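# Chain three S-hooks down from the rail

## Task

Suspend all three S-hooks from the rail as a single chain: the top hook on the rail, the second hanging in the top one, and the third hanging in the second.

## Robot and tools

Robot: two arms, left_arm and right_arm, each ending in an identical five-finger right hand, so the two hands are not mirrored. Bases sit near (-0.055, +0.619, +0.116) m for left_arm and (+0.093, -0.747, +0.116) m for right_arm. A camera stand is behind the arms, and loose objects may get brief pushes from outside.

Frames: the scene frame has its origin at table-top height midway between the arms, +z up, +x out over the table, and left_arm on the +y side. Reported hand positions (metres), quaternions (wxyz) and velocities use this frame. Offsets in commands use the current Hand target's own axes. The hand point sits 0.05 m in front of the palm; its +z runs along the straight fingers, +y comes out of the palm, and +x crosses the palm away from the thumb. Fingers reach 0.06 to 0.07 m past it along +z. A wrist bracket on the little-finger side can hit things. Turning the hand can shift the hand point by about 2 cm.

Command row: 28 numbers, each in [-1, 1], always covering both arms. Order: left dx, dy, dz, rx, ry, rz; left little, ring, middle, index, thumb_bend, thumb_turn, force_limit, speed; then the same 14 for the right arm. The six pose numbers are offsets from that arm's Hand target at the start of the action or move, not absolute poses. 1.0 equals 0.6 m or 180 degrees, and rx, ry, rz form one rotation vector. Every row of an action counts from the same start, and repeating an offset in a new call moves further. Six zeros re-request the current Hand target. The controller clips commanded orientation to 32 degrees from the measured one, and the hand point often stops short of the target. If it does, send the remaining gap as an offset. Finger numbers are absolute targets: +1 open or straight, -1 curled; thumb_turn -1 puts the thumb in front of the palm. force_limit goes from about 0 N at -1 to 10 N at +1 (15 N for the thumb motors). speed reaches full at +0.48 or above. For a gentle grip close at speed -0.94 or lower. A grip works on objects 0.035 to 0.065 m thick, or handles down to about 0.025 m. No value means no change: to keep a hand as it is, repeat the last eight hand numbers you sent. If none have been sent yet, use hand_measured plus hand_force_limit and hand_speed. To tighten, raise force_limit and send a target more closed than hand_measured.

Tools:
execute_actions(actions, cameras): actions is a list of actions. Each action is a table of up to 15 rows of 28 numbers, one row per 1/30 s step, and the last row is held to fill 15 steps. Send an empty list to get images.
move(target, speed, blend, stop_force, zero, blocking, cameras): target is one 28-number row, or a list of up to 15 rows, all offsets from the same starting Hand targets. The hand point travels in a straight line. speed is in m/s (0.002 to 3.2, default 0.25), and rotation is capped at twice that in rad/s. blend (m) rounds the corners in a list. stop_force (4 to 120 N) ends an arm's path when it feels that much push against its travel. It is unreliable for light objects or while rotating, and it cannot be combined with blocking=false. Omit it when backing off a contact. zero (default true) re-zeroes the sensor before the move. A move lasts at most 10 s. It does not avoid obstacles or the other arm, and paths near an arm's own base can flip its shoulder, so route around the base.
wait(seconds 0 to 10); stop() brakes a running move; zoom_image(camera, region [x0,y0,x1,y1] pixels, at most 504 by 504); show_instructions() shows the reference image; zero_wrist_force(arm); finished_scene(scene = current scene number) ends the scene for good.
Cameras: cam_head_left, cam_head_right, cam_high, cam_low, cam_left_wrist, cam_right_wrist, each 672x504, with calibration given.

Results: per arm you get Hand target (the pose the next offsets count from), end_effector_position and quaternion, and velocities. Velocities are dropped when joint velocities read within noise. You also get joint positions and torques (whole drive output, not contact), Wrist force and torque in the hand's axes plus the peak since the last display, and hand_measured, hand_stopped_by (moving, target, force, stalled, fault) and hand_load_n (positive means pushed open; a drop near 0 signals a lost grip). move adds a line with how it ended (done, off_target, moving, held, fault) and the limits involved (paced means clipped, held means steps withheld). done does not prove there was no contact.

Avoid: contact torque beyond the joint limits (290, 290, 132, 47.5, 47.5, 47.5 N m) or about 150 N of outside force. Either one halts the arm for 10 s. The arms are stiff, so aiming even slightly past a firm surface can fault. Avoid any hit or press between the arms, including one hand gripping the other's fingers. Don't let hooks drop, fall off the table or be released while moving. Avoid hard slams and heavy finger loads. Long holds or stretched arms heat motors: MOTOR HOT appears at 70 °C, and at 85 °C the arm brakes for 30 to 60 s. The wrist can hang lower than the hand point and touch the table first.

Each tool is called after "Call:" by a JSON object that holds its "op" and its "data", one argument or row to a line.

Reference images:

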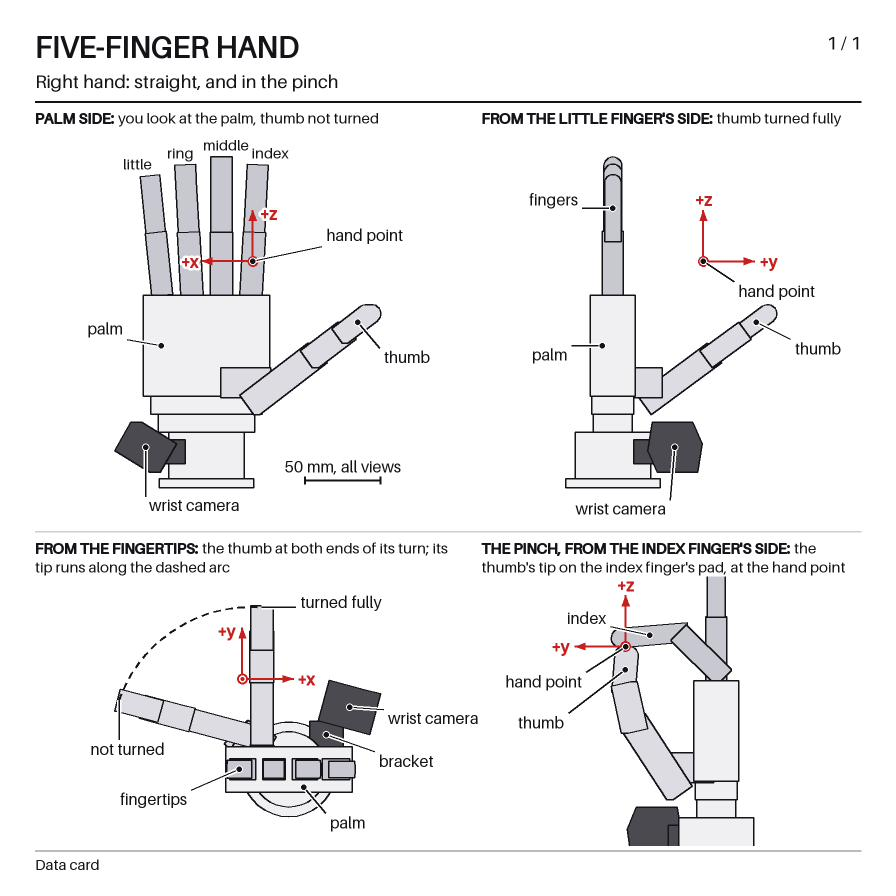

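## Session

Call:
{"op": "execute_actions", "data": {
  "actions": []
}}

Scene clock: 0.00 s.
left_arm: end_effector_position=(-0.2165, +1.1823, +0.6455) hand_measured=(+1.000, +1.000, +1.000, +1.000, +1.000, +1.000) hand_load_n=(+0.0, +0.0, +0.0, +0.0, +0.0, +0.0) hand_stopped_by=(target, target, target, target, target, target) hand_force_limit=0.00 hand_speed=-0.80 end_effector_quat_wxyz=(+0.012, +0.738, -0.674, -0.030) | right_arm: end_effector_position=(+0.2546, -1.2679, +0.7140) hand_measured=(+1.000, +1.000, +1.000, +1.000, +1.000, +1.000) hand_load_n=(+0.0, +0.0, +0.5, +0.0, +0.0, +0.0) hand_stopped_by=(target, target, target, target, target, target) hand_force_limit=0.00 hand_speed=-0.80 end_effector_quat_wxyz=(-0.008, +0.678, +0.731, -0.072)
Joint positions: left_arm=[1.399 -1.476 1.471 1.564 1.508 -1.837] | right_arm=[-1.679 -1.556 1.405 1.617 1.67 -1.748]
Joint velocities: within noise
Joint torques (N m): no reading
Wrist force (N): no reading
Wrist torque (N m): no reading
Wrist force, peak (N): no reading
Hand target: left_arm -0.2165, +1.1823, +0.6455; +0.012, +0.738, -0.674, -0.030 | right_arm +0.2546, -1.2679, +0.7140; -0.008, +0.678, +0.731, -0.072

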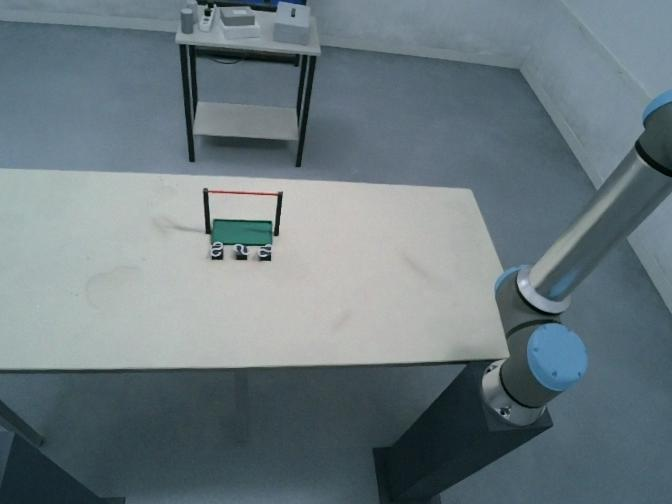

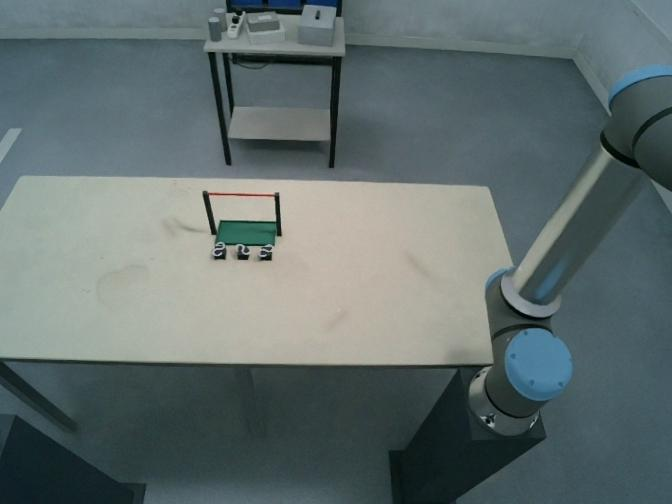

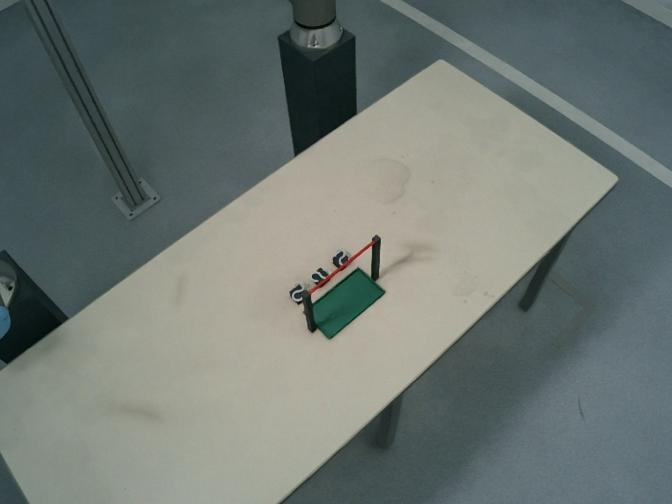

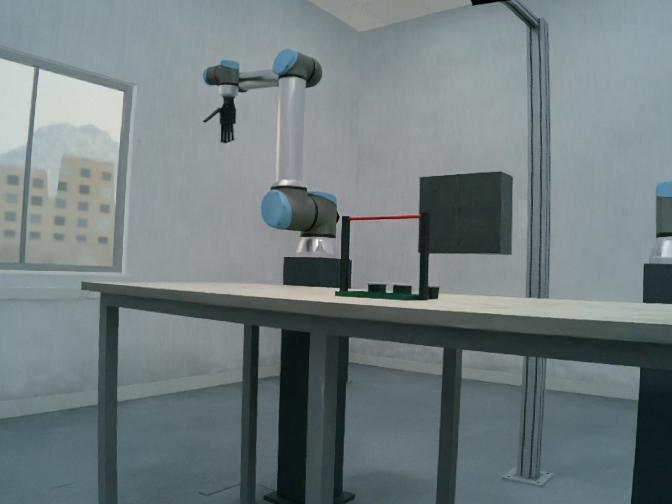

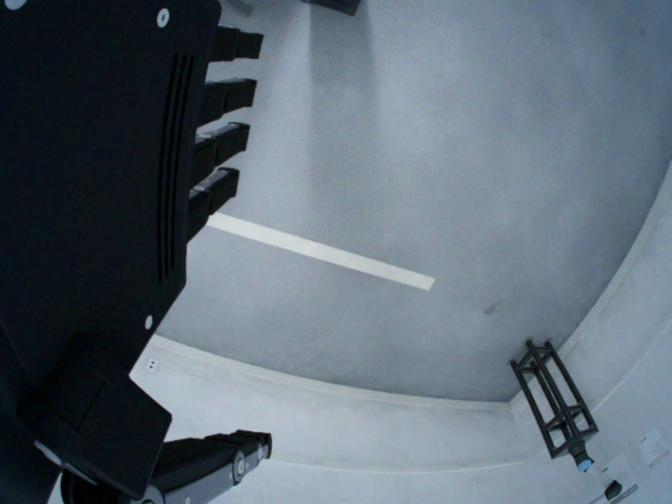

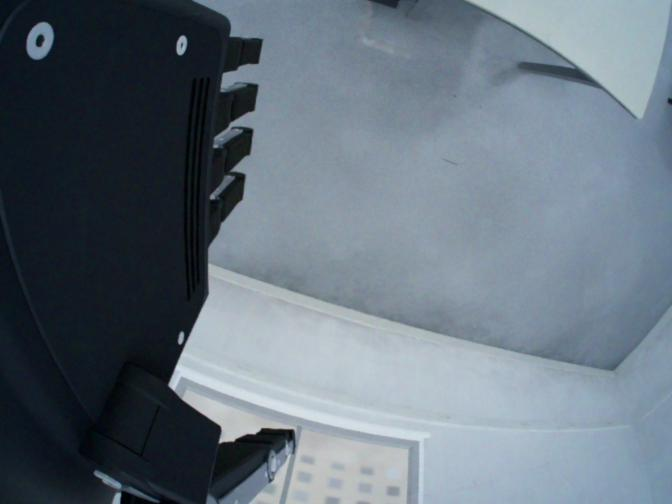

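Call:
{"op": "zoom_image", "data": {
  "camera": "cam_head_left",
  "region": [190, 170, 300, 280]
}}

Call:
{"op": "zoom_image", "data": {
  "camera": "cam_head_right",
  "region": [190, 170, 300, 280]
}}

Call:
{"op": "zoom_image", "data": {
  "camera": "cam_high",
  "region": [270, 220, 400, 350]
}}

Call:
{"op": "zoom_image", "data": {
  "camera": "cam_low",
  "region": [320, 200, 450, 310]
}}

Scaled by 4.582 from the camera's 672x504 image, which has a finer 960x720 frame.

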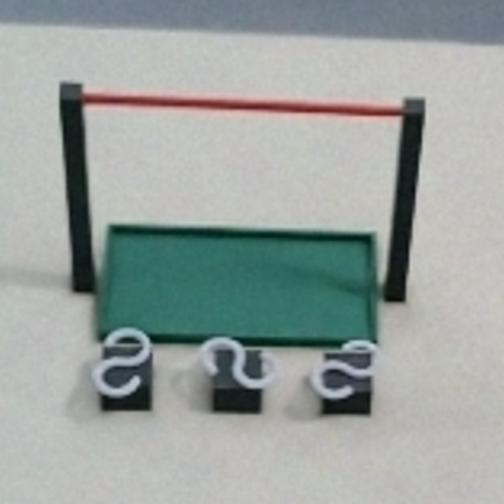

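Scaled by 4.582 from the camera's 672x504 image, which has a finer 960x720 frame.

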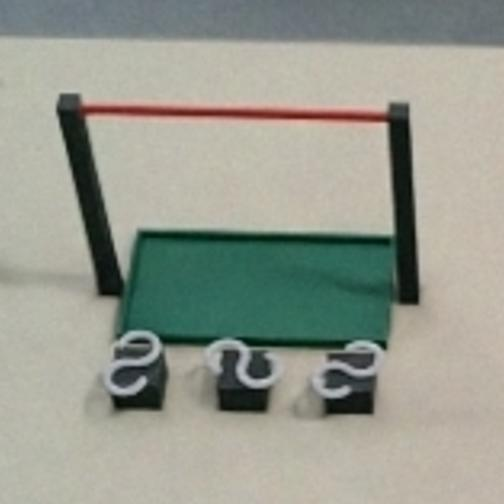

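Scaled by 3.877 from the camera's 672x504 image, which has a finer 960x720 frame.

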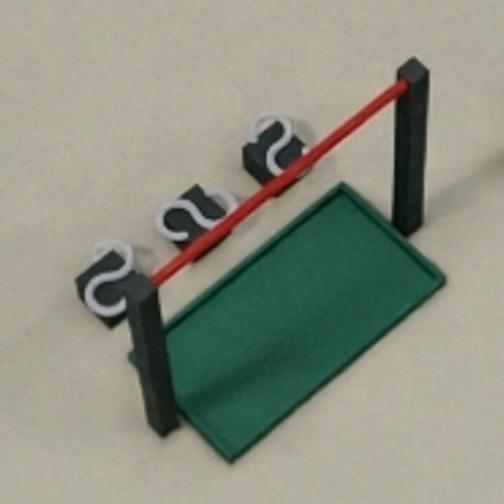

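Scaled by 3.877 from the camera's 672x504 image, which has a finer 960x720 frame.

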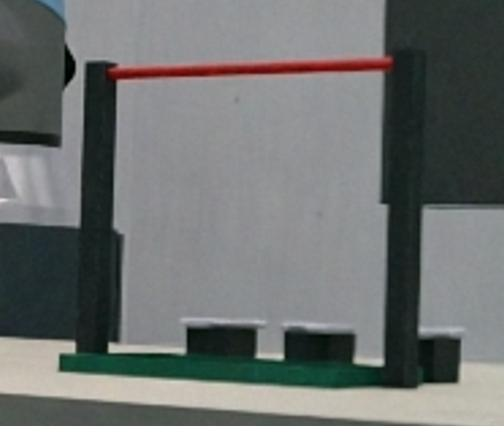

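Call:
{"op": "move", "data": {
  "target": [0.394, -0.925, 0.178, 0, 0, 0.5, 1, 1, 1, 1, 1, 1, 0, -0.8, 0, 0, 0, 0, 0, 0, 1, 1, 1, 1, 1, 1, 0, -0.8],
  "speed": 0.5
}}

Scene clock: 103.43 s.
left_arm: end_effector_position=(+0.3500, +1.0004, +0.5005) hand_measured=(+1.000, +1.000, +1.000, +1.000, +1.000, +1.000) hand_load_n=(+0.0, +0.0, +0.5, +0.0, +0.0, +0.0) hand_stopped_by=(target, target, target, target, target, target) hand_force_limit=0.00 hand_speed=-0.80 end_effector_quat_wxyz=(-0.029, -0.046, +0.998, +0.013) | right_arm: end_effector_position=(+0.2546, -1.2679, +0.7140) hand_measured=(+1.000, +1.000, +1.000, +1.000, +1.000, +1.000) hand_load_n=(+0.0, +0.0, +0.0, +0.0, -0.5, +0.0) hand_stopped_by=(target, target, target, target, target, target) hand_force_limit=0.00 hand_speed=-0.80 end_effector_quat_wxyz=(-0.008, +0.678, +0.731, -0.072)
Joint positions: left_arm=[0.319 -1.504 1.763 1.361 1.53 -1.347] | right_arm=[-1.679 -1.556 1.405 1.617 1.67 -1.748]
Joint torques (N m): left_arm=[-10.99 -31.06 -53.02 1.92 3.28 2.72] | right_arm=[-3.83 -39.92 -41.22 3.18 0.3 0.39]
Wrist force (N): left_arm=[0.1 0.3 0.7] | right_arm=[-0.4 -0.3 -0.2]
Wrist torque (N m): left_arm=[-0.04 -0.03 -0.38] | right_arm=[-0.02 0.07 -0.03]
Wrist force, peak (N): left_arm=[-1.0 1.6 -0.3] | right_arm=[-0.4 -0.1 -0.8]
Hand target: left_arm +0.3502, +1.0003, +0.5005; -0.029, -0.046, +0.998, +0.013 | right_arm +0.2546, -1.2679, +0.7140; -0.008, +0.678, +0.731, -0.072
Off the commanded pose: left_arm 0.000 m, 0 deg | right_arm 0.000 m, 0 deg.
move: done

Call:
{"op": "move", "data": {
  "target": [-0.2627, -0.8643, 0.1272, -0.008, -0.0213, 0.5289, 1, 1, 1, 1, 1, 1, 0, -0.8, 0, 0, 0, 0, 0, 0, 1, 1, 1, 1, 1, 1, 0, -0.8],
  "speed": 0.5
}}

Scene clock: 114.77 s.
left_arm: end_effector_position=(+0.5491, +0.5004, +0.4007) hand_measured=(+1.000, +1.000, +1.000, +1.000, +1.000, +1.000) hand_load_n=(+0.0, +0.0, +0.0, +0.0, +0.0, +0.5) hand_stopped_by=(target, target, target, target, target, target) hand_force_limit=0.00 hand_speed=-0.80 end_effector_quat_wxyz=(+0.000, +0.707, +0.707, +0.000) | right_arm: end_effector_position=(+0.2546, -1.2679, +0.7140) hand_measured=(+1.000, +1.000, +1.000, +1.000, +1.000, +1.000) hand_load_n=(+0.0, +0.0, +0.0, +0.0, +0.0, +0.0) hand_stopped_by=(target, target, target, target, target, target) hand_force_limit=0.00 hand_speed=-0.80 end_effector_quat_wxyz=(-0.008, +0.678, +0.731, -0.072)
Joint positions: left_arm=[-0.477 -1.374 1.788 1.158 1.572 -0.481] | right_arm=[-1.679 -1.556 1.405 1.617 1.67 -1.748]
Joint torques (N m): left_arm=[-10.34 -39.14 -52.52 1.8 3.29 2.84] | right_arm=[-0.61 -40.71 -42.09 2.78 0.84 0.68]
Wrist force (N): left_arm=[0.2 -0.3 0.2] | right_arm=[0.4 -0.3 -0.5]
Wrist torque (N m): left_arm=[-0.08 -0.10 -0.17] | right_arm=[-0.01 -0.04 0.01]
Wrist force, peak (N): left_arm=[0.1 1.5 0.7] | right_arm=[0.0 -0.8 -0.8]
Hand target: left_arm +0.5492, +0.5003, +0.4006; +0.000, +0.707, +0.707, -0.001 | right_arm +0.2546, -1.2679, +0.7140; -0.008, +0.678, +0.731, -0.072
Off the commanded pose: left_arm 0.000 m, 0 deg | right_arm 0.000 m, 0 deg.
move: done

Call:
{"op": "move", "data": {
  "target": [-0.7167, 0.168, 0.30, 0, 0, 0, 1, 1, 1, 1, 1, 1, 0, -0.8, 0, 0, 0, 0, 0, 0, 1, 1, 1, 1, 1, 1, 0, -0.8],
  "speed": 0.4,
  "cameras": ["cam_left_wrist"]
}}

Scene clock: 118.90 s.
left_arm: end_effector_position=(+0.6498, +0.0703, +0.2209) hand_measured=(+1.000, +1.000, +1.000, +1.000, +1.000, +1.000) hand_load_n=(+0.0, +0.0, +0.0, +0.0, +0.0, +0.0) hand_stopped_by=(target, target, target, target, target, target) hand_force_limit=0.00 hand_speed=-0.80 end_effector_quat_wxyz=(+0.000, +0.707, +0.707, +0.000) | right_arm: end_effector_position=(+0.2546, -1.2679, +0.7140) hand_measured=(+1.000, +1.000, +1.000, +1.000, +1.000, +1.000) hand_load_n=(+0.0, +0.0, +0.0, +0.0, +0.0, +0.0) hand_stopped_by=(target, target, target, target, target, target) hand_force_limit=0.00 hand_speed=-0.80 end_effector_quat_wxyz=(-0.008, +0.678, +0.731, -0.072)
Joint positions: left_arm=[-0.885 -0.821 1.287 1.105 1.572 -0.888] | right_arm=[-1.679 -1.556 1.405 1.617 1.67 -1.748]
Joint torques (N m): left_arm=[-11.25 -81.38 -52.29 7.7 2.03 -2.4] | right_arm=[-0.52 -41.34 -41.59 3.18 0.29 0.69]
Wrist force (N): left_arm=[0.3 -1.1 0.6] | right_arm=[-0.2 -0.4 -0.2]
Wrist torque (N m): left_arm=[-0.22 -0.20 0.00] | right_arm=[-0.04 0.04 -0.02]
Wrist force, peak (N): left_arm=[-2.0 -0.4 1.5] | right_arm=[-0.2 -0.9 -0.5]
Hand target: left_arm +0.6498, +0.0702, +0.2209; +0.000, +0.707, +0.707, -0.001 | right_arm +0.2546, -1.2679, +0.7140; -0.008, +0.678, +0.731, -0.072
Off the commanded pose: left_arm 0.000 m, 0 deg | right_arm 0.000 m, 0 deg.
move: done
camera_calibration:
cam_left_wrist: T_world_to_cam=[[0.970169, 0.240598, -0.0297433, -0.633009], [0.226048, -0.853442, 0.469616, -0.18341], [0.0876044, -0.46233, -0.88237, 0.282074], [0, 0, 0, 1]] pos_world=[0.630874, 0.126182, 0.316198]
Images, in order (width x height): cam_left_wrist 672x504.

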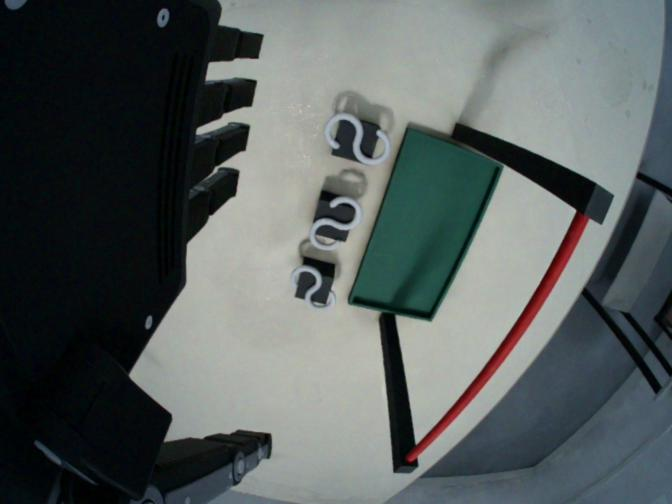

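Call:
{"op": "zoom_image", "data": {
  "camera": "cam_left_wrist",
  "region": [260, 80, 420, 200]
}}

Call:
{"op": "zoom_image", "data": {
  "camera": "cam_left_wrist",
  "region": [270, 170, 400, 330]
}}

Scaled by 3.150 from the camera's 672x504 image, which has a finer 960x720 frame.

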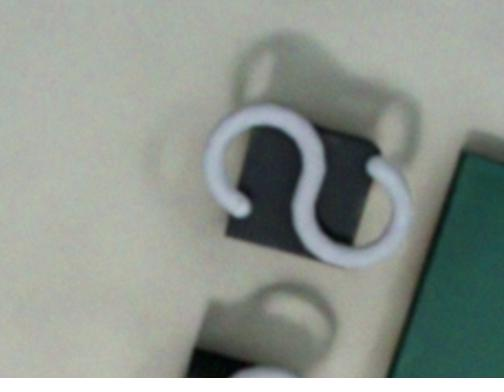

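Scaled by 3.150 from the camera's 672x504 image, which has a finer 960x720 frame.

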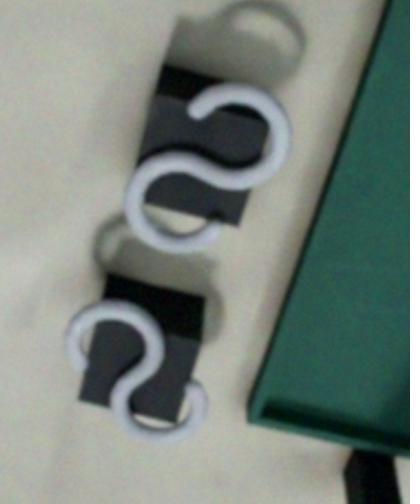

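Call:
{"op": "move", "data": {
  "target": [0.0, -0.0333, 0.1167, 0, 0, 0, -1, -1, -1, 0.0, 1, -0.5, 0, 0.0, 0, 0, 0, 0, 0, 0, 1, 1, 1, 1, 1, 1, 0, -0.8],
  "speed": 0.2,
  "cameras": ["cam_left_wrist", "cam_high", "cam_head_left"]
}}

Scene clock: 266.07 s.
left_arm: end_effector_position=(+0.6298, +0.0701, +0.1509) hand_measured=(-1.000, -1.000, -1.000, +0.000, +1.000, -0.500) hand_load_n=(+0.0, +0.0, +0.0, +0.0, +0.0, +0.0) hand_stopped_by=(target, target, target, target, target, target) hand_force_limit=0.00 hand_speed=0.00 end_effector_quat_wxyz=(+0.000, +0.707, +0.707, -0.001) | right_arm: end_effector_position=(+0.2546, -1.2679, +0.7140) hand_measured=(+1.000, +1.000, +1.000, +1.000, +1.000, +1.000) hand_load_n=(+0.0, +0.0, +0.0, +0.0, +0.0, +0.0) hand_stopped_by=(target, target, target, target, target, target) hand_force_limit=0.00 hand_speed=-0.80 end_effector_quat_wxyz=(-0.008, +0.678, +0.731, -0.072)
Joint positions: left_arm=[-0.905 -0.785 1.362 0.994 1.572 -0.908] | right_arm=[-1.679 -1.556 1.405 1.617 1.67 -1.748]
Joint torques (N m): left_arm=[-9.9 -80.81 -21.19 1.27 -3.25 -2.14] | right_arm=[-2.92 -40.68 -42.32 3.41 0.7 0.56]
Wrist force (N): left_arm=[-0.2 -0.8 0.9] | right_arm=[0.0 -0.4 -0.3]
Wrist torque (N m): left_arm=[-0.12 -0.20 0.03] | right_arm=[-0.04 0.01 -0.01]
Wrist force, peak (N): left_arm=[-0.5 -1.3 2.0] | right_arm=[-0.3 -1.0 -0.5]
Hand target: left_arm +0.6298, +0.0701, +0.1509; +0.000, +0.707, +0.707, -0.001 | right_arm +0.2546, -1.2679, +0.7140; -0.008, +0.678, +0.731, -0.072
Off the commanded pose: left_arm 0.000 m, 0 deg | right_arm 0.000 m, 0 deg.
move: done
camera_calibration:
cam_left_wrist: T_world_to_cam=[[0.970156, 0.240636, -0.0298743, -0.615725], [0.226144, -0.853429, 0.469593, -0.146179], [0.0875056, -0.462334, -0.882377, 0.222069], [0, 0, 0, 1]] pos_world=[0.610974, 0.126082, 0.246199]
Images, in order (width x height): cam_head_left 672x504, cam_high 672x504, cam_left_wrist 672x504.

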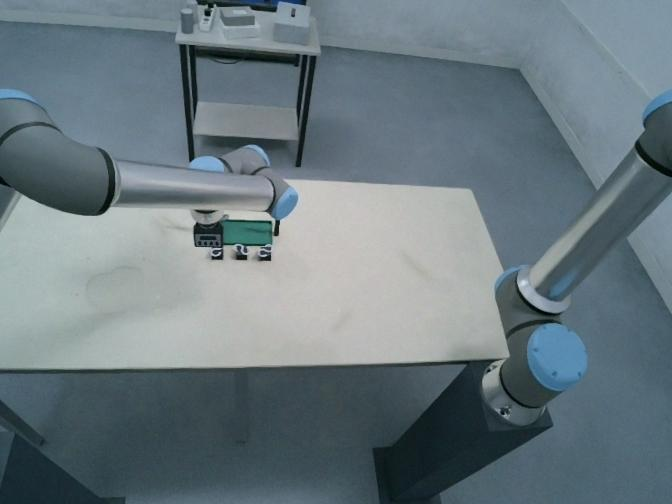

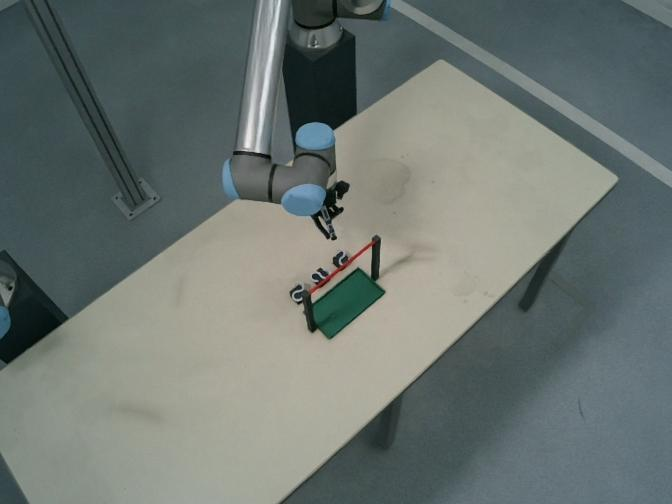

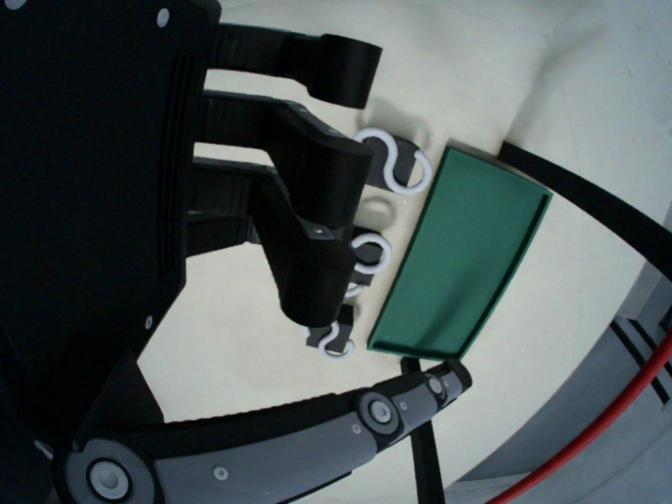

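Call:
{"op": "move", "data": {
  "target": [-0.125, 0.0733, 0.045, 0.03, 0.1525, 0, 1, 1, 1, 1, 1, 1, 0, 0.0, 0, 0, 0, 0, 0, 0, 1, 1, 1, 1, 1, 1, 0, -0.8],
  "speed": 0.2,
  "cameras": ["cam_left_wrist"]
}}

Scene clock: 306.20 s.
left_arm: end_effector_position=(+0.6737, -0.0049, +0.1239) hand_measured=(+1.000, +1.000, +1.000, +1.000, +1.000, +1.000) hand_load_n=(+0.0, -0.5, +0.0, +0.0, +0.0, +0.0) hand_stopped_by=(target, target, target, target, target, target) hand_force_limit=0.00 hand_speed=0.00 end_effector_quat_wxyz=(-0.201, +0.686, +0.686, +0.134) | right_arm: end_effector_position=(+0.2546, -1.2679, +0.7140) hand_measured=(+1.000, +1.000, +1.000, +1.000, +1.000, +1.000) hand_load_n=(+0.0, +0.0, +0.0, +0.0, +0.0, +0.0) hand_stopped_by=(target, target, target, target, target, target) hand_force_limit=0.00 hand_speed=-0.80 end_effector_quat_wxyz=(-0.008, +0.678, +0.731, -0.072)
Joint positions: left_arm=[-0.976 -0.409 0.79 1.644 1.389 -1.021] | right_arm=[-1.679 -1.556 1.405 1.617 1.67 -1.748]
Joint torques (N m): left_arm=[-9.86 -106.28 -52.21 6.59 -3.4 -2.58] | right_arm=[-2.32 -40.93 -40.57 3.2 0.35 0.49]
Wrist force (N): left_arm=[0.5 -0.3 1.2] | right_arm=[-0.5 -0.4 -0.2]
Wrist torque (N m): left_arm=[-0.20 -0.14 0.04] | right_arm=[-0.05 0.09 -0.05]
Wrist force, peak (N): left_arm=[-0.8 -1.0 1.0] | right_arm=[-0.5 -0.7 -0.7]
Hand target: left_arm +0.6737, -0.0049, +0.1239; -0.201, +0.686, +0.686, +0.134 | right_arm +0.2546, -1.2679, +0.7140; -0.008, +0.678, +0.731, -0.072
Off the commanded pose: left_arm 0.000 m, 0 deg | right_arm 0.000 m, 0 deg.
move: done
camera_calibration:
cam_left_wrist: T_world_to_cam=[[0.968681, 0.248284, -0.0035245, -0.643249], [0.24829, -0.968684, 0.00156217, -0.164917], [-0.00302627, -0.00238835, -0.999993, 0.23761], [0, 0, 0, 1]] pos_world=[0.664769, 0.000523498, 0.235599]
Images, in order (width x height): cam_left_wrist 672x504.

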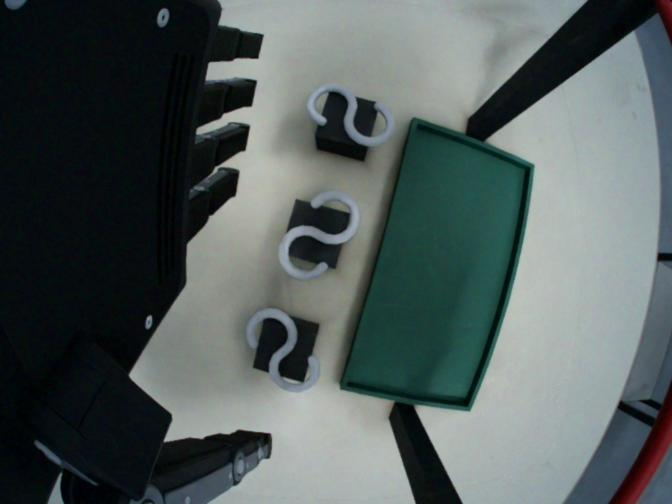

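Call:
{"op": "zoom_image", "data": {
  "camera": "cam_left_wrist",
  "region": [290, 70, 410, 170]
}}

Call:
{"op": "zoom_image", "data": {
  "camera": "cam_left_wrist",
  "region": [260, 180, 380, 290]
}}

Call:
{"op": "zoom_image", "data": {
  "camera": "cam_left_wrist",
  "region": [230, 295, 340, 400]
}}

Scaled by 4.200 from the camera's 672x504 image, which has a finer 960x720 frame.

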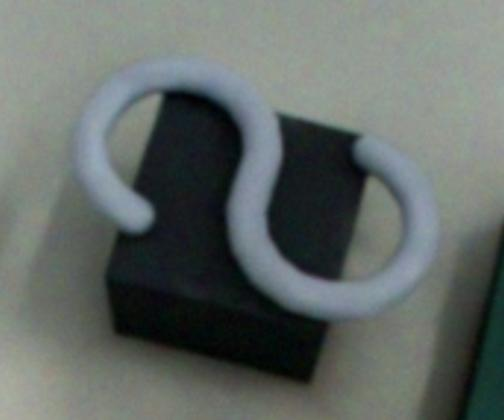

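Scaled by 4.200 from the camera's 672x504 image, which has a finer 960x720 frame.

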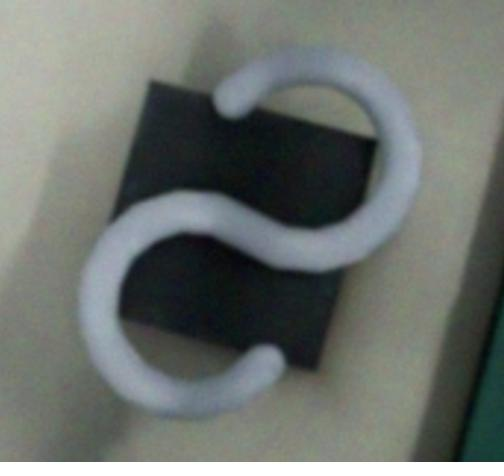

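Scaled by 4.582 from the camera's 672x504 image, which has a finer 960x720 frame.

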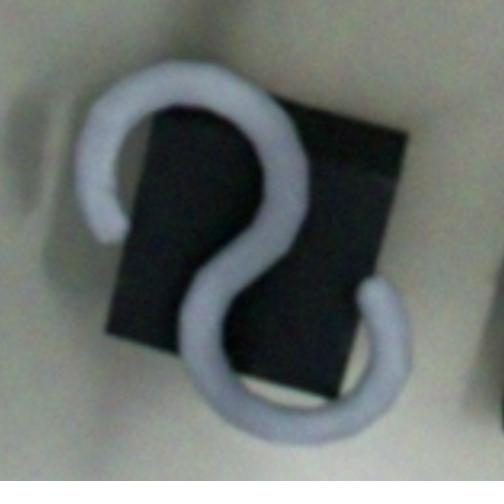

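Call:
{"op": "move", "data": {
  "target": [0.0625, -0.0935, -0.026, 0.0955, -0.1434, -0.4892, -0.5, -0.5, -0.5, 0.0, 0.6, -0.5, 0, 0.0, 0, 0, 0, 0, 0, 0, 1, 1, 1, 1, 1, 1, 0, -0.8],
  "speed": 0.25,
  "cameras": ["cam_left_wrist"]
}}

Scene clock: 428.87 s.
left_arm: end_effector_position=(+0.6201, +0.0200, +0.1600) hand_measured=(-0.500, -0.500, -0.500, +0.000, +0.600, -0.500) hand_load_n=(+0.0, +0.0, +0.0, +0.0, +0.0, +0.0) hand_stopped_by=(target, target, target, target, target, target) hand_force_limit=0.00 hand_speed=0.00 end_effector_quat_wxyz=(+0.000, +0.000, +1.000, +0.000) | right_arm: end_effector_position=(+0.2546, -1.2679, +0.7140) hand_measured=(+1.000, +1.000, +1.000, +1.000, +1.000, +1.000) hand_load_n=(+0.0, +0.0, +0.0, +0.0, +0.0, +0.0) hand_stopped_by=(target, target, target, target, target, target) hand_force_limit=0.00 hand_speed=-0.80 end_effector_quat_wxyz=(-0.008, +0.678, +0.731, -0.072)
Joint positions: left_arm=[-0.984 -0.619 1.022 1.166 1.57 -2.557] | right_arm=[-1.679 -1.556 1.405 1.617 1.67 -1.748]
Joint torques (N m): left_arm=[-12.19 -115.45 -25.87 1.73 -3.41 -2.79] | right_arm=[-1.52 -40.78 -43.36 3.35 0.75 0.48]
Wrist force (N): left_arm=[0.0 -0.3 0.6] | right_arm=[-0.3 -0.8 -0.8]
Wrist torque (N m): left_arm=[-0.10 -0.22 0.02] | right_arm=[-0.06 0.07 -0.04]
Wrist force, peak (N): left_arm=[0.6 -0.6 1.5] | right_arm=[-0.3 -0.8 -0.8]
Hand target: left_arm +0.6201, +0.0200, +0.1600; +0.000, +0.000, +1.000, +0.000 | right_arm +0.2546, -1.2679, +0.7140; -0.008, +0.678, +0.731, -0.072
Off the commanded pose: left_arm 0.000 m, 0 deg | right_arm 0.000 m, 0 deg.
move: done
camera_calibration:
cam_left_wrist: T_world_to_cam=[[-0.240095, 0.970303, -0.0294163, 0.141908], [0.85348, 0.225432, 0.469843, -0.601652], [0.462521, 0.0877008, -0.88226, -0.0357727], [0, 0, 0, 1]] pos_world=[0.564115, 0.00107565, 0.255295]
Images, in order (width x height): cam_left_wrist 672x504.

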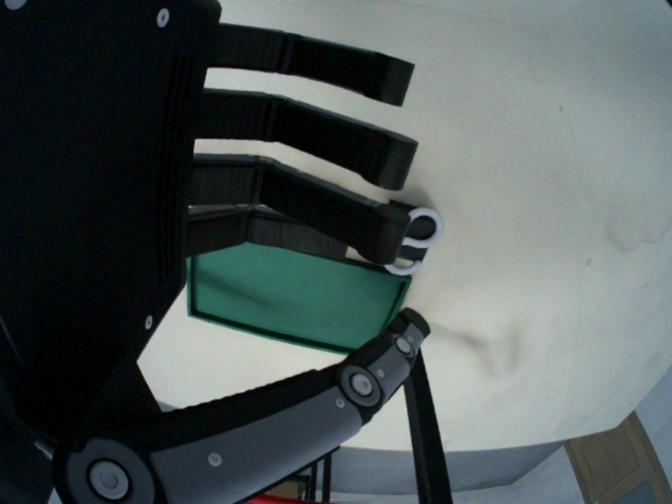

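Call:
{"op": "move", "data": {
  "target": [0, 0, 0, 0, 0, 0, 1, 1, 1, 0.0, 0.1, -0.5, -0.6, -0.3, 0, 0, 0, 0, 0, 0, 1, 1, 1, 1, 1, 1, 0, -0.8],
  "cameras": ["cam_left_wrist"]
}}

Call:
{"op": "zoom_image", "data": {
  "camera": "cam_left_wrist",
  "region": [180, 160, 480, 380]
}}

Scene clock: 433.73 s.
left_arm: end_effector_position=(+0.6201, +0.0200, +0.1600) hand_measured=(+1.000, +1.000, +1.000, +0.000, +0.100, -0.500) hand_load_n=(+0.0, +0.0, +0.0, +0.0, +0.0, +0.0) hand_stopped_by=(target, target, target, target, target, target) hand_force_limit=-0.60 hand_speed=-0.30 end_effector_quat_wxyz=(+0.000, +0.000, +1.000, +0.000) | right_arm: end_effector_position=(+0.2546, -1.2679, +0.7140) hand_measured=(+1.000, +1.000, +1.000, +1.000, +1.000, +1.000) hand_load_n=(+0.0, +0.0, +0.0, +0.0, +0.0, +0.0) hand_stopped_by=(target, target, target, target, target, target) hand_force_limit=0.00 hand_speed=-0.80 end_effector_quat_wxyz=(-0.008, +0.678, +0.731, -0.072)
Joint positions: left_arm=[-0.984 -0.619 1.022 1.166 1.57 -2.557] | right_arm=[-1.679 -1.556 1.405 1.617 1.67 -1.748]
Joint torques (N m): left_arm=[-9.75 -117.49 -28.65 3.8 -1.98 -2.46] | right_arm=[0.27 -41.05 -41.57 3.53 0.59 0.18]
Wrist force (N): left_arm=[-0.1 -0.2 0.6] | right_arm=[0.0 -0.5 -0.3]
Wrist torque (N m): left_arm=[-0.09 -0.20 0.01] | right_arm=[-0.05 0.02 -0.02]
Wrist force, peak (N): left_arm=[-0.2 -0.4 0.9] | right_arm=[-0.7 -0.3 -0.8]
Hand target: left_arm +0.6201, +0.0200, +0.1600; +0.000, +0.000, +1.000, +0.000 | right_arm +0.2546, -1.2679, +0.7140; -0.008, +0.678, +0.731, -0.072
Off the commanded pose: left_arm 0.000 m, 0 deg | right_arm 0.000 m, 0 deg.
move: done
camera_calibration:
cam_left_wrist: T_world_to_cam=[[-0.240267, 0.970257, -0.0295404, 0.142037], [0.853367, 0.225629, 0.469954, -0.601618], [0.462642, 0.0877056, -0.882196, -0.035857], [0, 0, 0, 1]] pos_world=[0.564116, 0.00107526, 0.255296]
Images, in order (width x height): cam_left_wrist 672x504.

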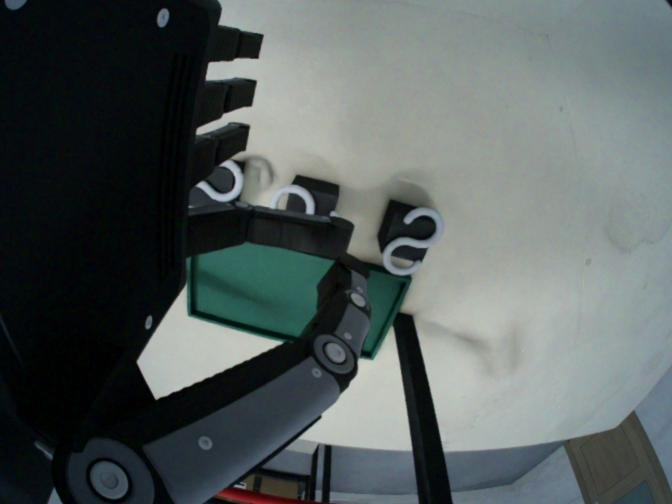

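Scaled by 1.680 from the camera's 672x504 image, which has a finer 960x720 frame.

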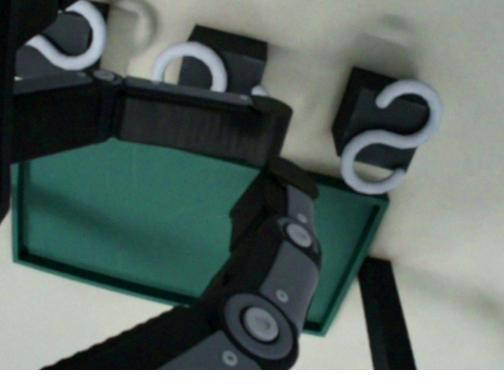

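Call:
{"op": "move", "data": {
  "target": [0.0335, 0.0917, 0.1167, 0, 0, 0, 1, 1, 1, -0.05, 0.6, -0.5, -0.6, -0.3, 0, 0, 0, 0, 0, 0, 1, 1, 1, 1, 1, 1, 0, -0.8],
  "speed": 0.2,
  "cameras": ["cam_left_wrist"]
}}

Call:
{"op": "zoom_image", "data": {
  "camera": "cam_left_wrist",
  "region": [220, 160, 440, 360]
}}

Scene clock: 504.17 s.
left_arm: end_effector_position=(+0.6001, +0.0749, +0.0901) hand_measured=(+1.000, +1.000, +1.000, -0.050, +0.600, -0.500) hand_load_n=(+0.0, +0.0, +0.0, +0.0, +0.0, +0.0) hand_stopped_by=(target, target, target, target, target, target) hand_force_limit=-0.60 hand_speed=-0.30 end_effector_quat_wxyz=(+0.000, +0.000, +1.000, +0.000) | right_arm: end_effector_position=(+0.2546, -1.2679, +0.7140) hand_measured=(+1.000, +1.000, +1.000, +1.000, +1.000, +1.000) hand_load_n=(+0.0, +0.0, +0.0, +0.0, +0.0, +0.0) hand_stopped_by=(target, target, target, target, target, target) hand_force_limit=0.00 hand_speed=-0.80 end_effector_quat_wxyz=(-0.008, +0.678, +0.731, -0.072)
Joint positions: left_arm=[-0.968 -0.646 1.215 1.001 1.57 -2.541] | right_arm=[-1.679 -1.556 1.405 1.617 1.67 -1.748]
Joint torques (N m): left_arm=[15.51 -111.68 -21.66 1.23 -3.18 3.3] | right_arm=[-1.9 -39.54 -41.84 3.06 0.55 0.66]
Wrist force (N): left_arm=[0.2 -0.4 0.9] | right_arm=[-0.1 -0.4 -0.3]
Wrist torque (N m): left_arm=[-0.18 -0.25 -0.24] | right_arm=[-0.03 0.02 -0.01]
Wrist force, peak (N): left_arm=[0.5 0.3 1.6] | right_arm=[-0.1 -0.8 -0.6]
Hand target: left_arm +0.6001, +0.0750, +0.0900; +0.000, +0.000, +1.000, +0.000 | right_arm +0.2546, -1.2679, +0.7140; -0.008, +0.678, +0.731, -0.072
Off the commanded pose: left_arm 0.000 m, 0 deg | right_arm 0.000 m, 0 deg.
move: done
camera_calibration:
cam_left_wrist: T_world_to_cam=[[-0.240278, 0.970255, -0.0295192, 0.0818048], [0.853406, 0.225637, 0.469879, -0.564118], [0.462563, 0.0877099, -0.882237, -0.0930432], [0, 0, 0, 1]] pos_world=[0.544116, 0.0560752, 0.185396]
Images, in order (width x height): cam_left_wrist 672x504.

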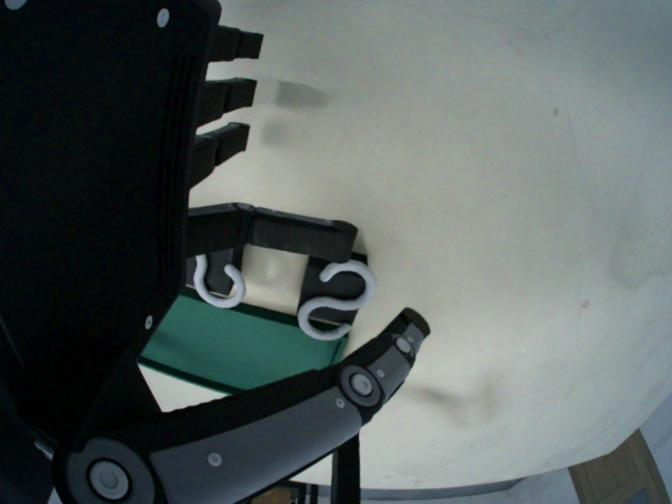

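Scaled by 2.291 from the camera's 672x504 image, which has a finer 960x720 frame.

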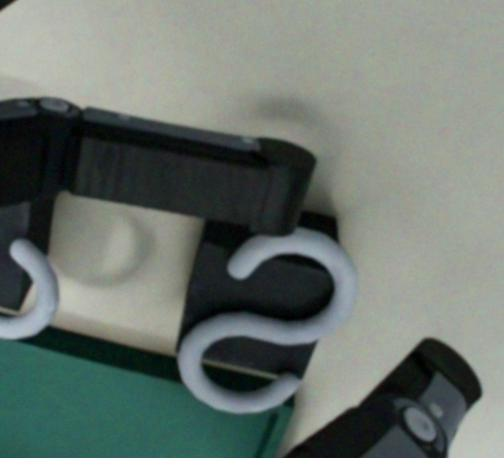

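Call:
{"op": "move", "data": {
  "target": [
    [0, 0, 0, 0, 0, 0, -0.15, -0.15, -0.15, -0.05, 0.6, -0.5, -0.6, -0.3, 0, 0, 0, 0, 0, 0, 1, 1, 1, 1, 1, 1, 0, -0.8],
    [0.0067, 0.0233, 0.0933, 0, 0, 0, -0.15, -0.15, -0.15, -0.05, 0.6, -0.5, -0.6, -0.3, 0, 0, 0, 0, 0, 0, 1, 1, 1, 1, 1, 1, 0, -0.8]
  ],
  "speed": 0.08,
  "cameras": ["cam_left_wrist"]
}}

Call:
{"op": "zoom_image", "data": {
  "camera": "cam_left_wrist",
  "region": [180, 180, 480, 420]
}}

Scene clock: 526.13 s.
left_arm: end_effector_position=(+0.5962, +0.0889, +0.0341) hand_measured=(-0.150, -0.150, -0.150, -0.050, +0.600, -0.500) hand_load_n=(+0.0, +0.0, +0.0, +0.0, +0.0, +0.0) hand_stopped_by=(target, target, target, target, target, target) hand_force_limit=-0.60 hand_speed=-0.30 end_effector_quat_wxyz=(+0.000, +0.000, +1.000, +0.000) | right_arm: end_effector_position=(+0.2546, -1.2679, +0.7140) hand_measured=(+1.000, +1.000, +1.000, +1.000, +1.000, +1.000) hand_load_n=(+0.0, +0.0, +0.0, +0.0, -0.5, +0.0) hand_stopped_by=(target, target, target, target, target, target) hand_force_limit=0.00 hand_speed=-0.80 end_effector_quat_wxyz=(-0.008, +0.678, +0.731, -0.072)
Joint positions: left_arm=[-0.962 -0.609 1.258 0.921 1.57 -2.536] | right_arm=[-1.679 -1.556 1.405 1.617 1.67 -1.748]
Joint torques (N m): left_arm=[16.46 -90.58 -17.84 1.5 1.7 3.25] | right_arm=[0.16 -39.77 -42.37 3.45 0.68 0.47]
Wrist force (N): left_arm=[-0.1 -0.5 0.2] | right_arm=[-0.3 -0.3 -0.2]
Wrist torque (N m): left_arm=[-0.13 -0.17 -0.24] | right_arm=[-0.03 0.05 -0.03]
Wrist force, peak (N): left_arm=[-0.1 -0.6 1.1] | right_arm=[-0.4 -0.5 -1.0]
Hand target: left_arm +0.5962, +0.0889, +0.0340; +0.000, +0.000, +1.000, +0.000 | right_arm +0.2546, -1.2679, +0.7140; -0.008, +0.678, +0.731, -0.072
Off the commanded pose: left_arm 0.000 m, 0 deg | right_arm 0.000 m, 0 deg.
move: done
camera_calibration:
cam_left_wrist: T_world_to_cam=[[-0.240267, 0.970257, -0.0295404, 0.0656274], [0.853367, 0.225629, 0.469954, -0.537624], [0.462642, 0.0877056, -0.882196, -0.14192], [0, 0, 0, 1]] pos_world=[0.540216, 0.0700753, 0.129396]
Images, in order (width x height): cam_left_wrist 672x504.

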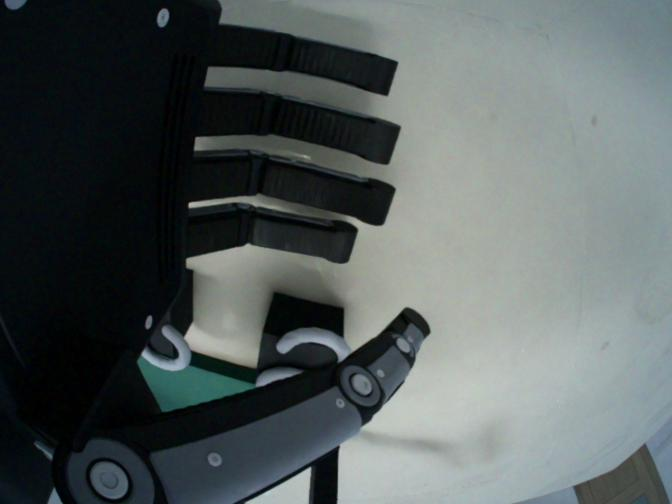

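Scaled by 1.680 from the camera's 672x504 image, which has a finer 960x720 frame.

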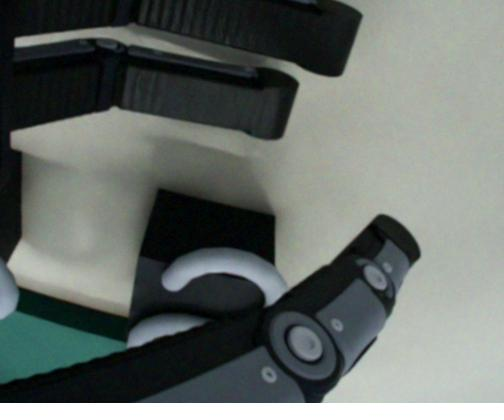

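Call:
{"op": "move", "data": {
  "target": [-0.0597, 0, 0, 0, 0, 0, -0.15, -0.15, -0.15, -0.05, 0.6, -0.5, -0.6, -0.3, 0, 0, 0, 0, 0, 0, 1, 1, 1, 1, 1, 1, 0, -0.8],
  "speed": 0.03,
  "stop_force": 5,
  "cameras": ["cam_left_wrist"]
}}

Call:
{"op": "zoom_image", "data": {
  "camera": "cam_left_wrist",
  "region": [220, 180, 440, 380]
}}

Scene clock: 539.67 s.
left_arm: end_effector_position=(+0.6320, +0.0889, +0.0340) hand_measured=(-0.150, -0.150, -0.150, -0.050, +0.600, -0.500) hand_load_n=(+0.0, +0.0, +0.0, +0.0, -0.5, +0.0) hand_stopped_by=(target, target, target, target, target, target) hand_force_limit=-0.60 hand_speed=-0.30 end_effector_quat_wxyz=(+0.000, +0.000, +1.000, +0.000) | right_arm: end_effector_position=(+0.2546, -1.2679, +0.7140) hand_measured=(+1.000, +1.000, +1.000, +1.000, +1.000, +1.000) hand_load_n=(+0.0, +0.0, +0.5, +0.0, +0.0, +0.0) hand_stopped_by=(target, target, target, target, target, target) hand_force_limit=0.00 hand_speed=-0.80 end_effector_quat_wxyz=(-0.008, +0.678, +0.731, -0.072)
Joint positions: left_arm=[-0.928 -0.571 1.179 0.962 1.57 -2.501] | right_arm=[-1.679 -1.556 1.405 1.617 1.67 -1.748]
Joint torques (N m): left_arm=[20.08 -92.2 -50.81 6.19 1.67 3.22] | right_arm=[-2.54 -41.39 -41.87 3.23 0.47 0.36]
Wrist force (N): left_arm=[2.7 -0.9 0.9] | right_arm=[-0.1 -0.2 -0.3]
Wrist torque (N m): left_arm=[-0.12 -0.15 -0.18] | right_arm=[-0.01 0.03 -0.01]
Wrist force, peak (N): left_arm=[2.7 -0.9 0.9] | right_arm=[-0.3 -0.4 -1.0]
Hand target: left_arm +0.6320, +0.0889, +0.0340; +0.000, +0.000, +1.000, +0.000 | right_arm +0.2546, -1.2679, +0.7140; -0.008, +0.678, +0.731, -0.072
Off the commanded pose: left_arm 0.000 m, 0 deg | right_arm 0.000 m, 0 deg.
move: done
camera_calibration:
cam_left_wrist: T_world_to_cam=[[-0.240267, 0.970257, -0.0295404, 0.074226], [0.853367, 0.225629, 0.469954, -0.568127], [0.462642, 0.0877056, -0.882196, -0.158571], [0, 0, 0, 1]] pos_world=[0.576016, 0.0700753, 0.129296]
Images, in order (width x height): cam_left_wrist 672x504.

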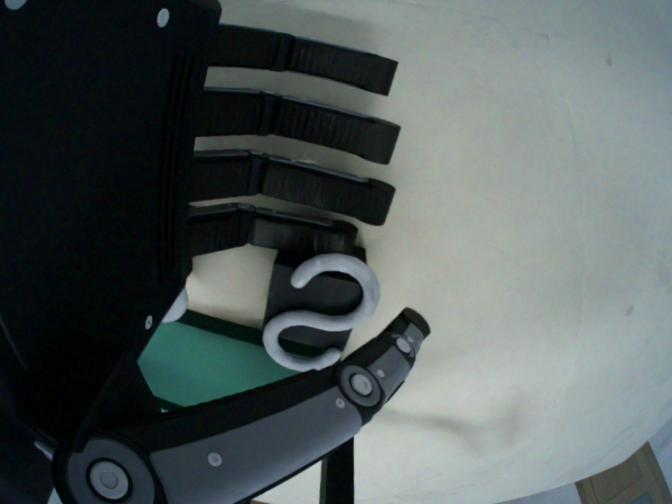

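Scaled by 2.291 from the camera's 672x504 image, which has a finer 960x720 frame.

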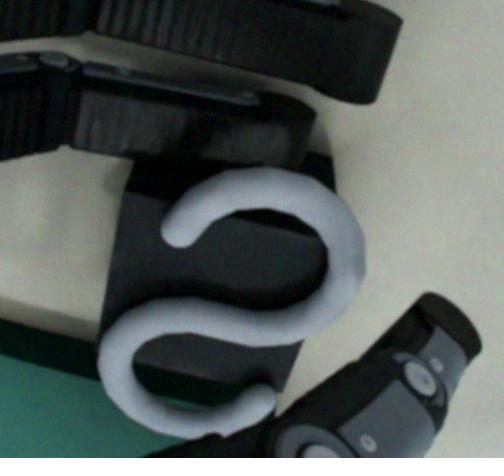

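Call:
{"op": "move", "data": {
  "target": [0.0033, 0, 0, 0, 0, 0, -0.15, -0.15, -0.15, -0.05, 0.6, -0.5, -0.6, -0.3, 0, 0, 0, 0, 0, 0, 1, 1, 1, 1, 1, 1, 0, -0.8],
  "speed": 0.02
}}

Scene clock: 546.67 s.
left_arm: end_effector_position=(+0.6301, +0.0889, +0.0340) hand_measured=(-0.150, -0.150, -0.150, -0.050, +0.600, -0.500) hand_load_n=(+0.0, +0.0, +0.0, +0.5, +0.0, +0.0) hand_stopped_by=(target, target, target, target, target, target) hand_force_limit=-0.60 hand_speed=-0.30 end_effector_quat_wxyz=(+0.000, +0.000, +1.000, +0.000) | right_arm: end_effector_position=(+0.2546, -1.2679, +0.7140) hand_measured=(+1.000, +1.000, +1.000, +1.000, +1.000, +1.000) hand_load_n=(+0.0, +0.0, +0.0, +0.0, +0.0, +0.0) hand_stopped_by=(target, target, target, target, target, target) hand_force_limit=0.00 hand_speed=-0.80 end_effector_quat_wxyz=(-0.008, +0.678, +0.731, -0.072)
Joint positions: left_arm=[-0.93 -0.573 1.183 0.96 1.57 -2.503] | right_arm=[-1.679 -1.556 1.405 1.617 1.67 -1.748]
Joint torques (N m): left_arm=[-11.72 -114.41 -21.69 1.36 2.29 -2.79] | right_arm=[-0.97 -38.6 -42.45 3.03 0.6 0.44]
Wrist force (N): left_arm=[0.3 -0.3 0.5] | right_arm=[-0.2 -0.5 0.0]
Wrist torque (N m): left_arm=[-0.06 -0.22 0.05] | right_arm=[-0.07 0.03 -0.02]
Wrist force, peak (N): left_arm=[3.1 -0.6 1.0] | right_arm=[0.1 -0.5 -0.8]
Hand target: left_arm +0.6300, +0.0889, +0.0340; +0.000, +0.000, +1.000, +0.000 | right_arm +0.2546, -1.2679, +0.7140; -0.008, +0.678, +0.731, -0.072
Off the commanded pose: left_arm 0.000 m, 0 deg | right_arm 0.000 m, 0 deg.
move: done

Call:
{"op": "move", "data": {
  "target": [-0.0017, 0, 0, 0, 0, 0, -0.15, -0.15, -0.15, -0.08, 0.2, -0.5, -0.8, -0.8, 0, 0, 0, 0, 0, 0, 1, 1, 1, 1, 1, 1, 0, -0.8],
  "speed": 0.02,
  "cameras": ["cam_left_wrist"]
}}

Call:
{"op": "zoom_image", "data": {
  "camera": "cam_left_wrist",
  "region": [220, 180, 440, 380]
}}

Scene clock: 554.40 s.
left_arm: end_effector_position=(+0.6310, +0.0889, +0.0340) hand_measured=(-0.150, -0.150, -0.150, -0.080, +0.268, -0.500) hand_load_n=(+0.0, +0.0, +0.0, +0.0, +1.0, -0.5) hand_stopped_by=(target, target, target, target, force, target) hand_force_limit=-0.80 hand_speed=-0.80 end_effector_quat_wxyz=(+0.000, +0.000, +1.000, +0.000) | right_arm: end_effector_position=(+0.2546, -1.2679, +0.7140) hand_measured=(+1.000, +1.000, +1.000, +1.000, +1.000, +1.000) hand_load_n=(+0.0, +0.0, +0.0, +0.0, +0.0, +0.0) hand_stopped_by=(target, target, target, target, target, target) hand_force_limit=0.00 hand_speed=-0.80 end_effector_quat_wxyz=(-0.008, +0.678, +0.731, -0.072)
Joint positions: left_arm=[-0.929 -0.572 1.181 0.961 1.57 -2.502] | right_arm=[-1.679 -1.556 1.405 1.617 1.67 -1.748]
Joint torques (N m): left_arm=[15.77 -91.48 -48.3 6 0.6 3.72] | right_arm=[-0.75 -41.66 -42.73 3.43 0.42 0.32]
Wrist force (N): left_arm=[0.6 -0.3 -1.3] | right_arm=[-0.2 -0.3 -0.4]
Wrist torque (N m): left_arm=[-0.11 -0.25 -0.19] | right_arm=[-0.02 0.05 -0.03]
Wrist force, peak (N): left_arm=[0.6 -0.3 -1.3] | right_arm=[-0.2 -1.0 -0.3]
Hand target: left_arm +0.6310, +0.0889, +0.0340; +0.000, +0.000, +1.000, +0.000 | right_arm +0.2546, -1.2679, +0.7140; -0.008, +0.678, +0.731, -0.072
Off the commanded pose: left_arm 0.000 m, 0 deg | right_arm 0.000 m, 0 deg.
move: done
camera_calibration:
cam_left_wrist: T_world_to_cam=[[-0.240278, 0.970255, -0.0295192, 0.0739898], [0.853406, 0.225637, 0.469879, -0.567287], [0.462563, 0.0877099, -0.882237, -0.158058], [0, 0, 0, 1]] pos_world=[0.575016, 0.0700752, 0.129296]
Images, in order (width x height): cam_left_wrist 672x504.

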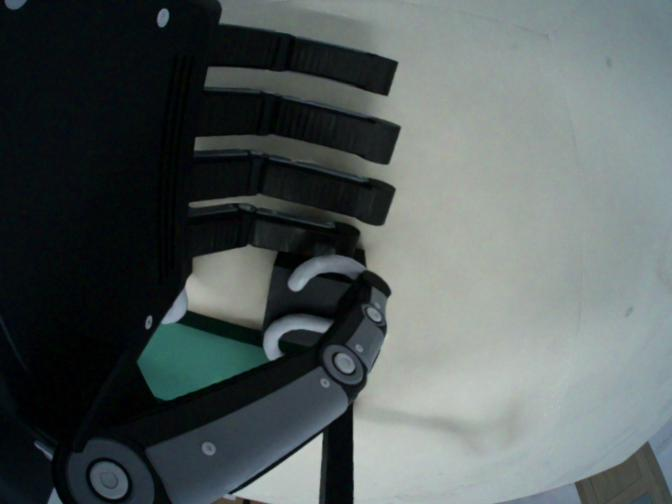

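Scaled by 2.291 from the camera's 672x504 image, which has a finer 960x720 frame.

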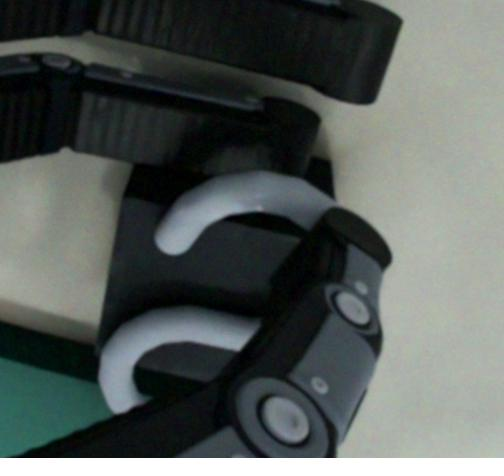

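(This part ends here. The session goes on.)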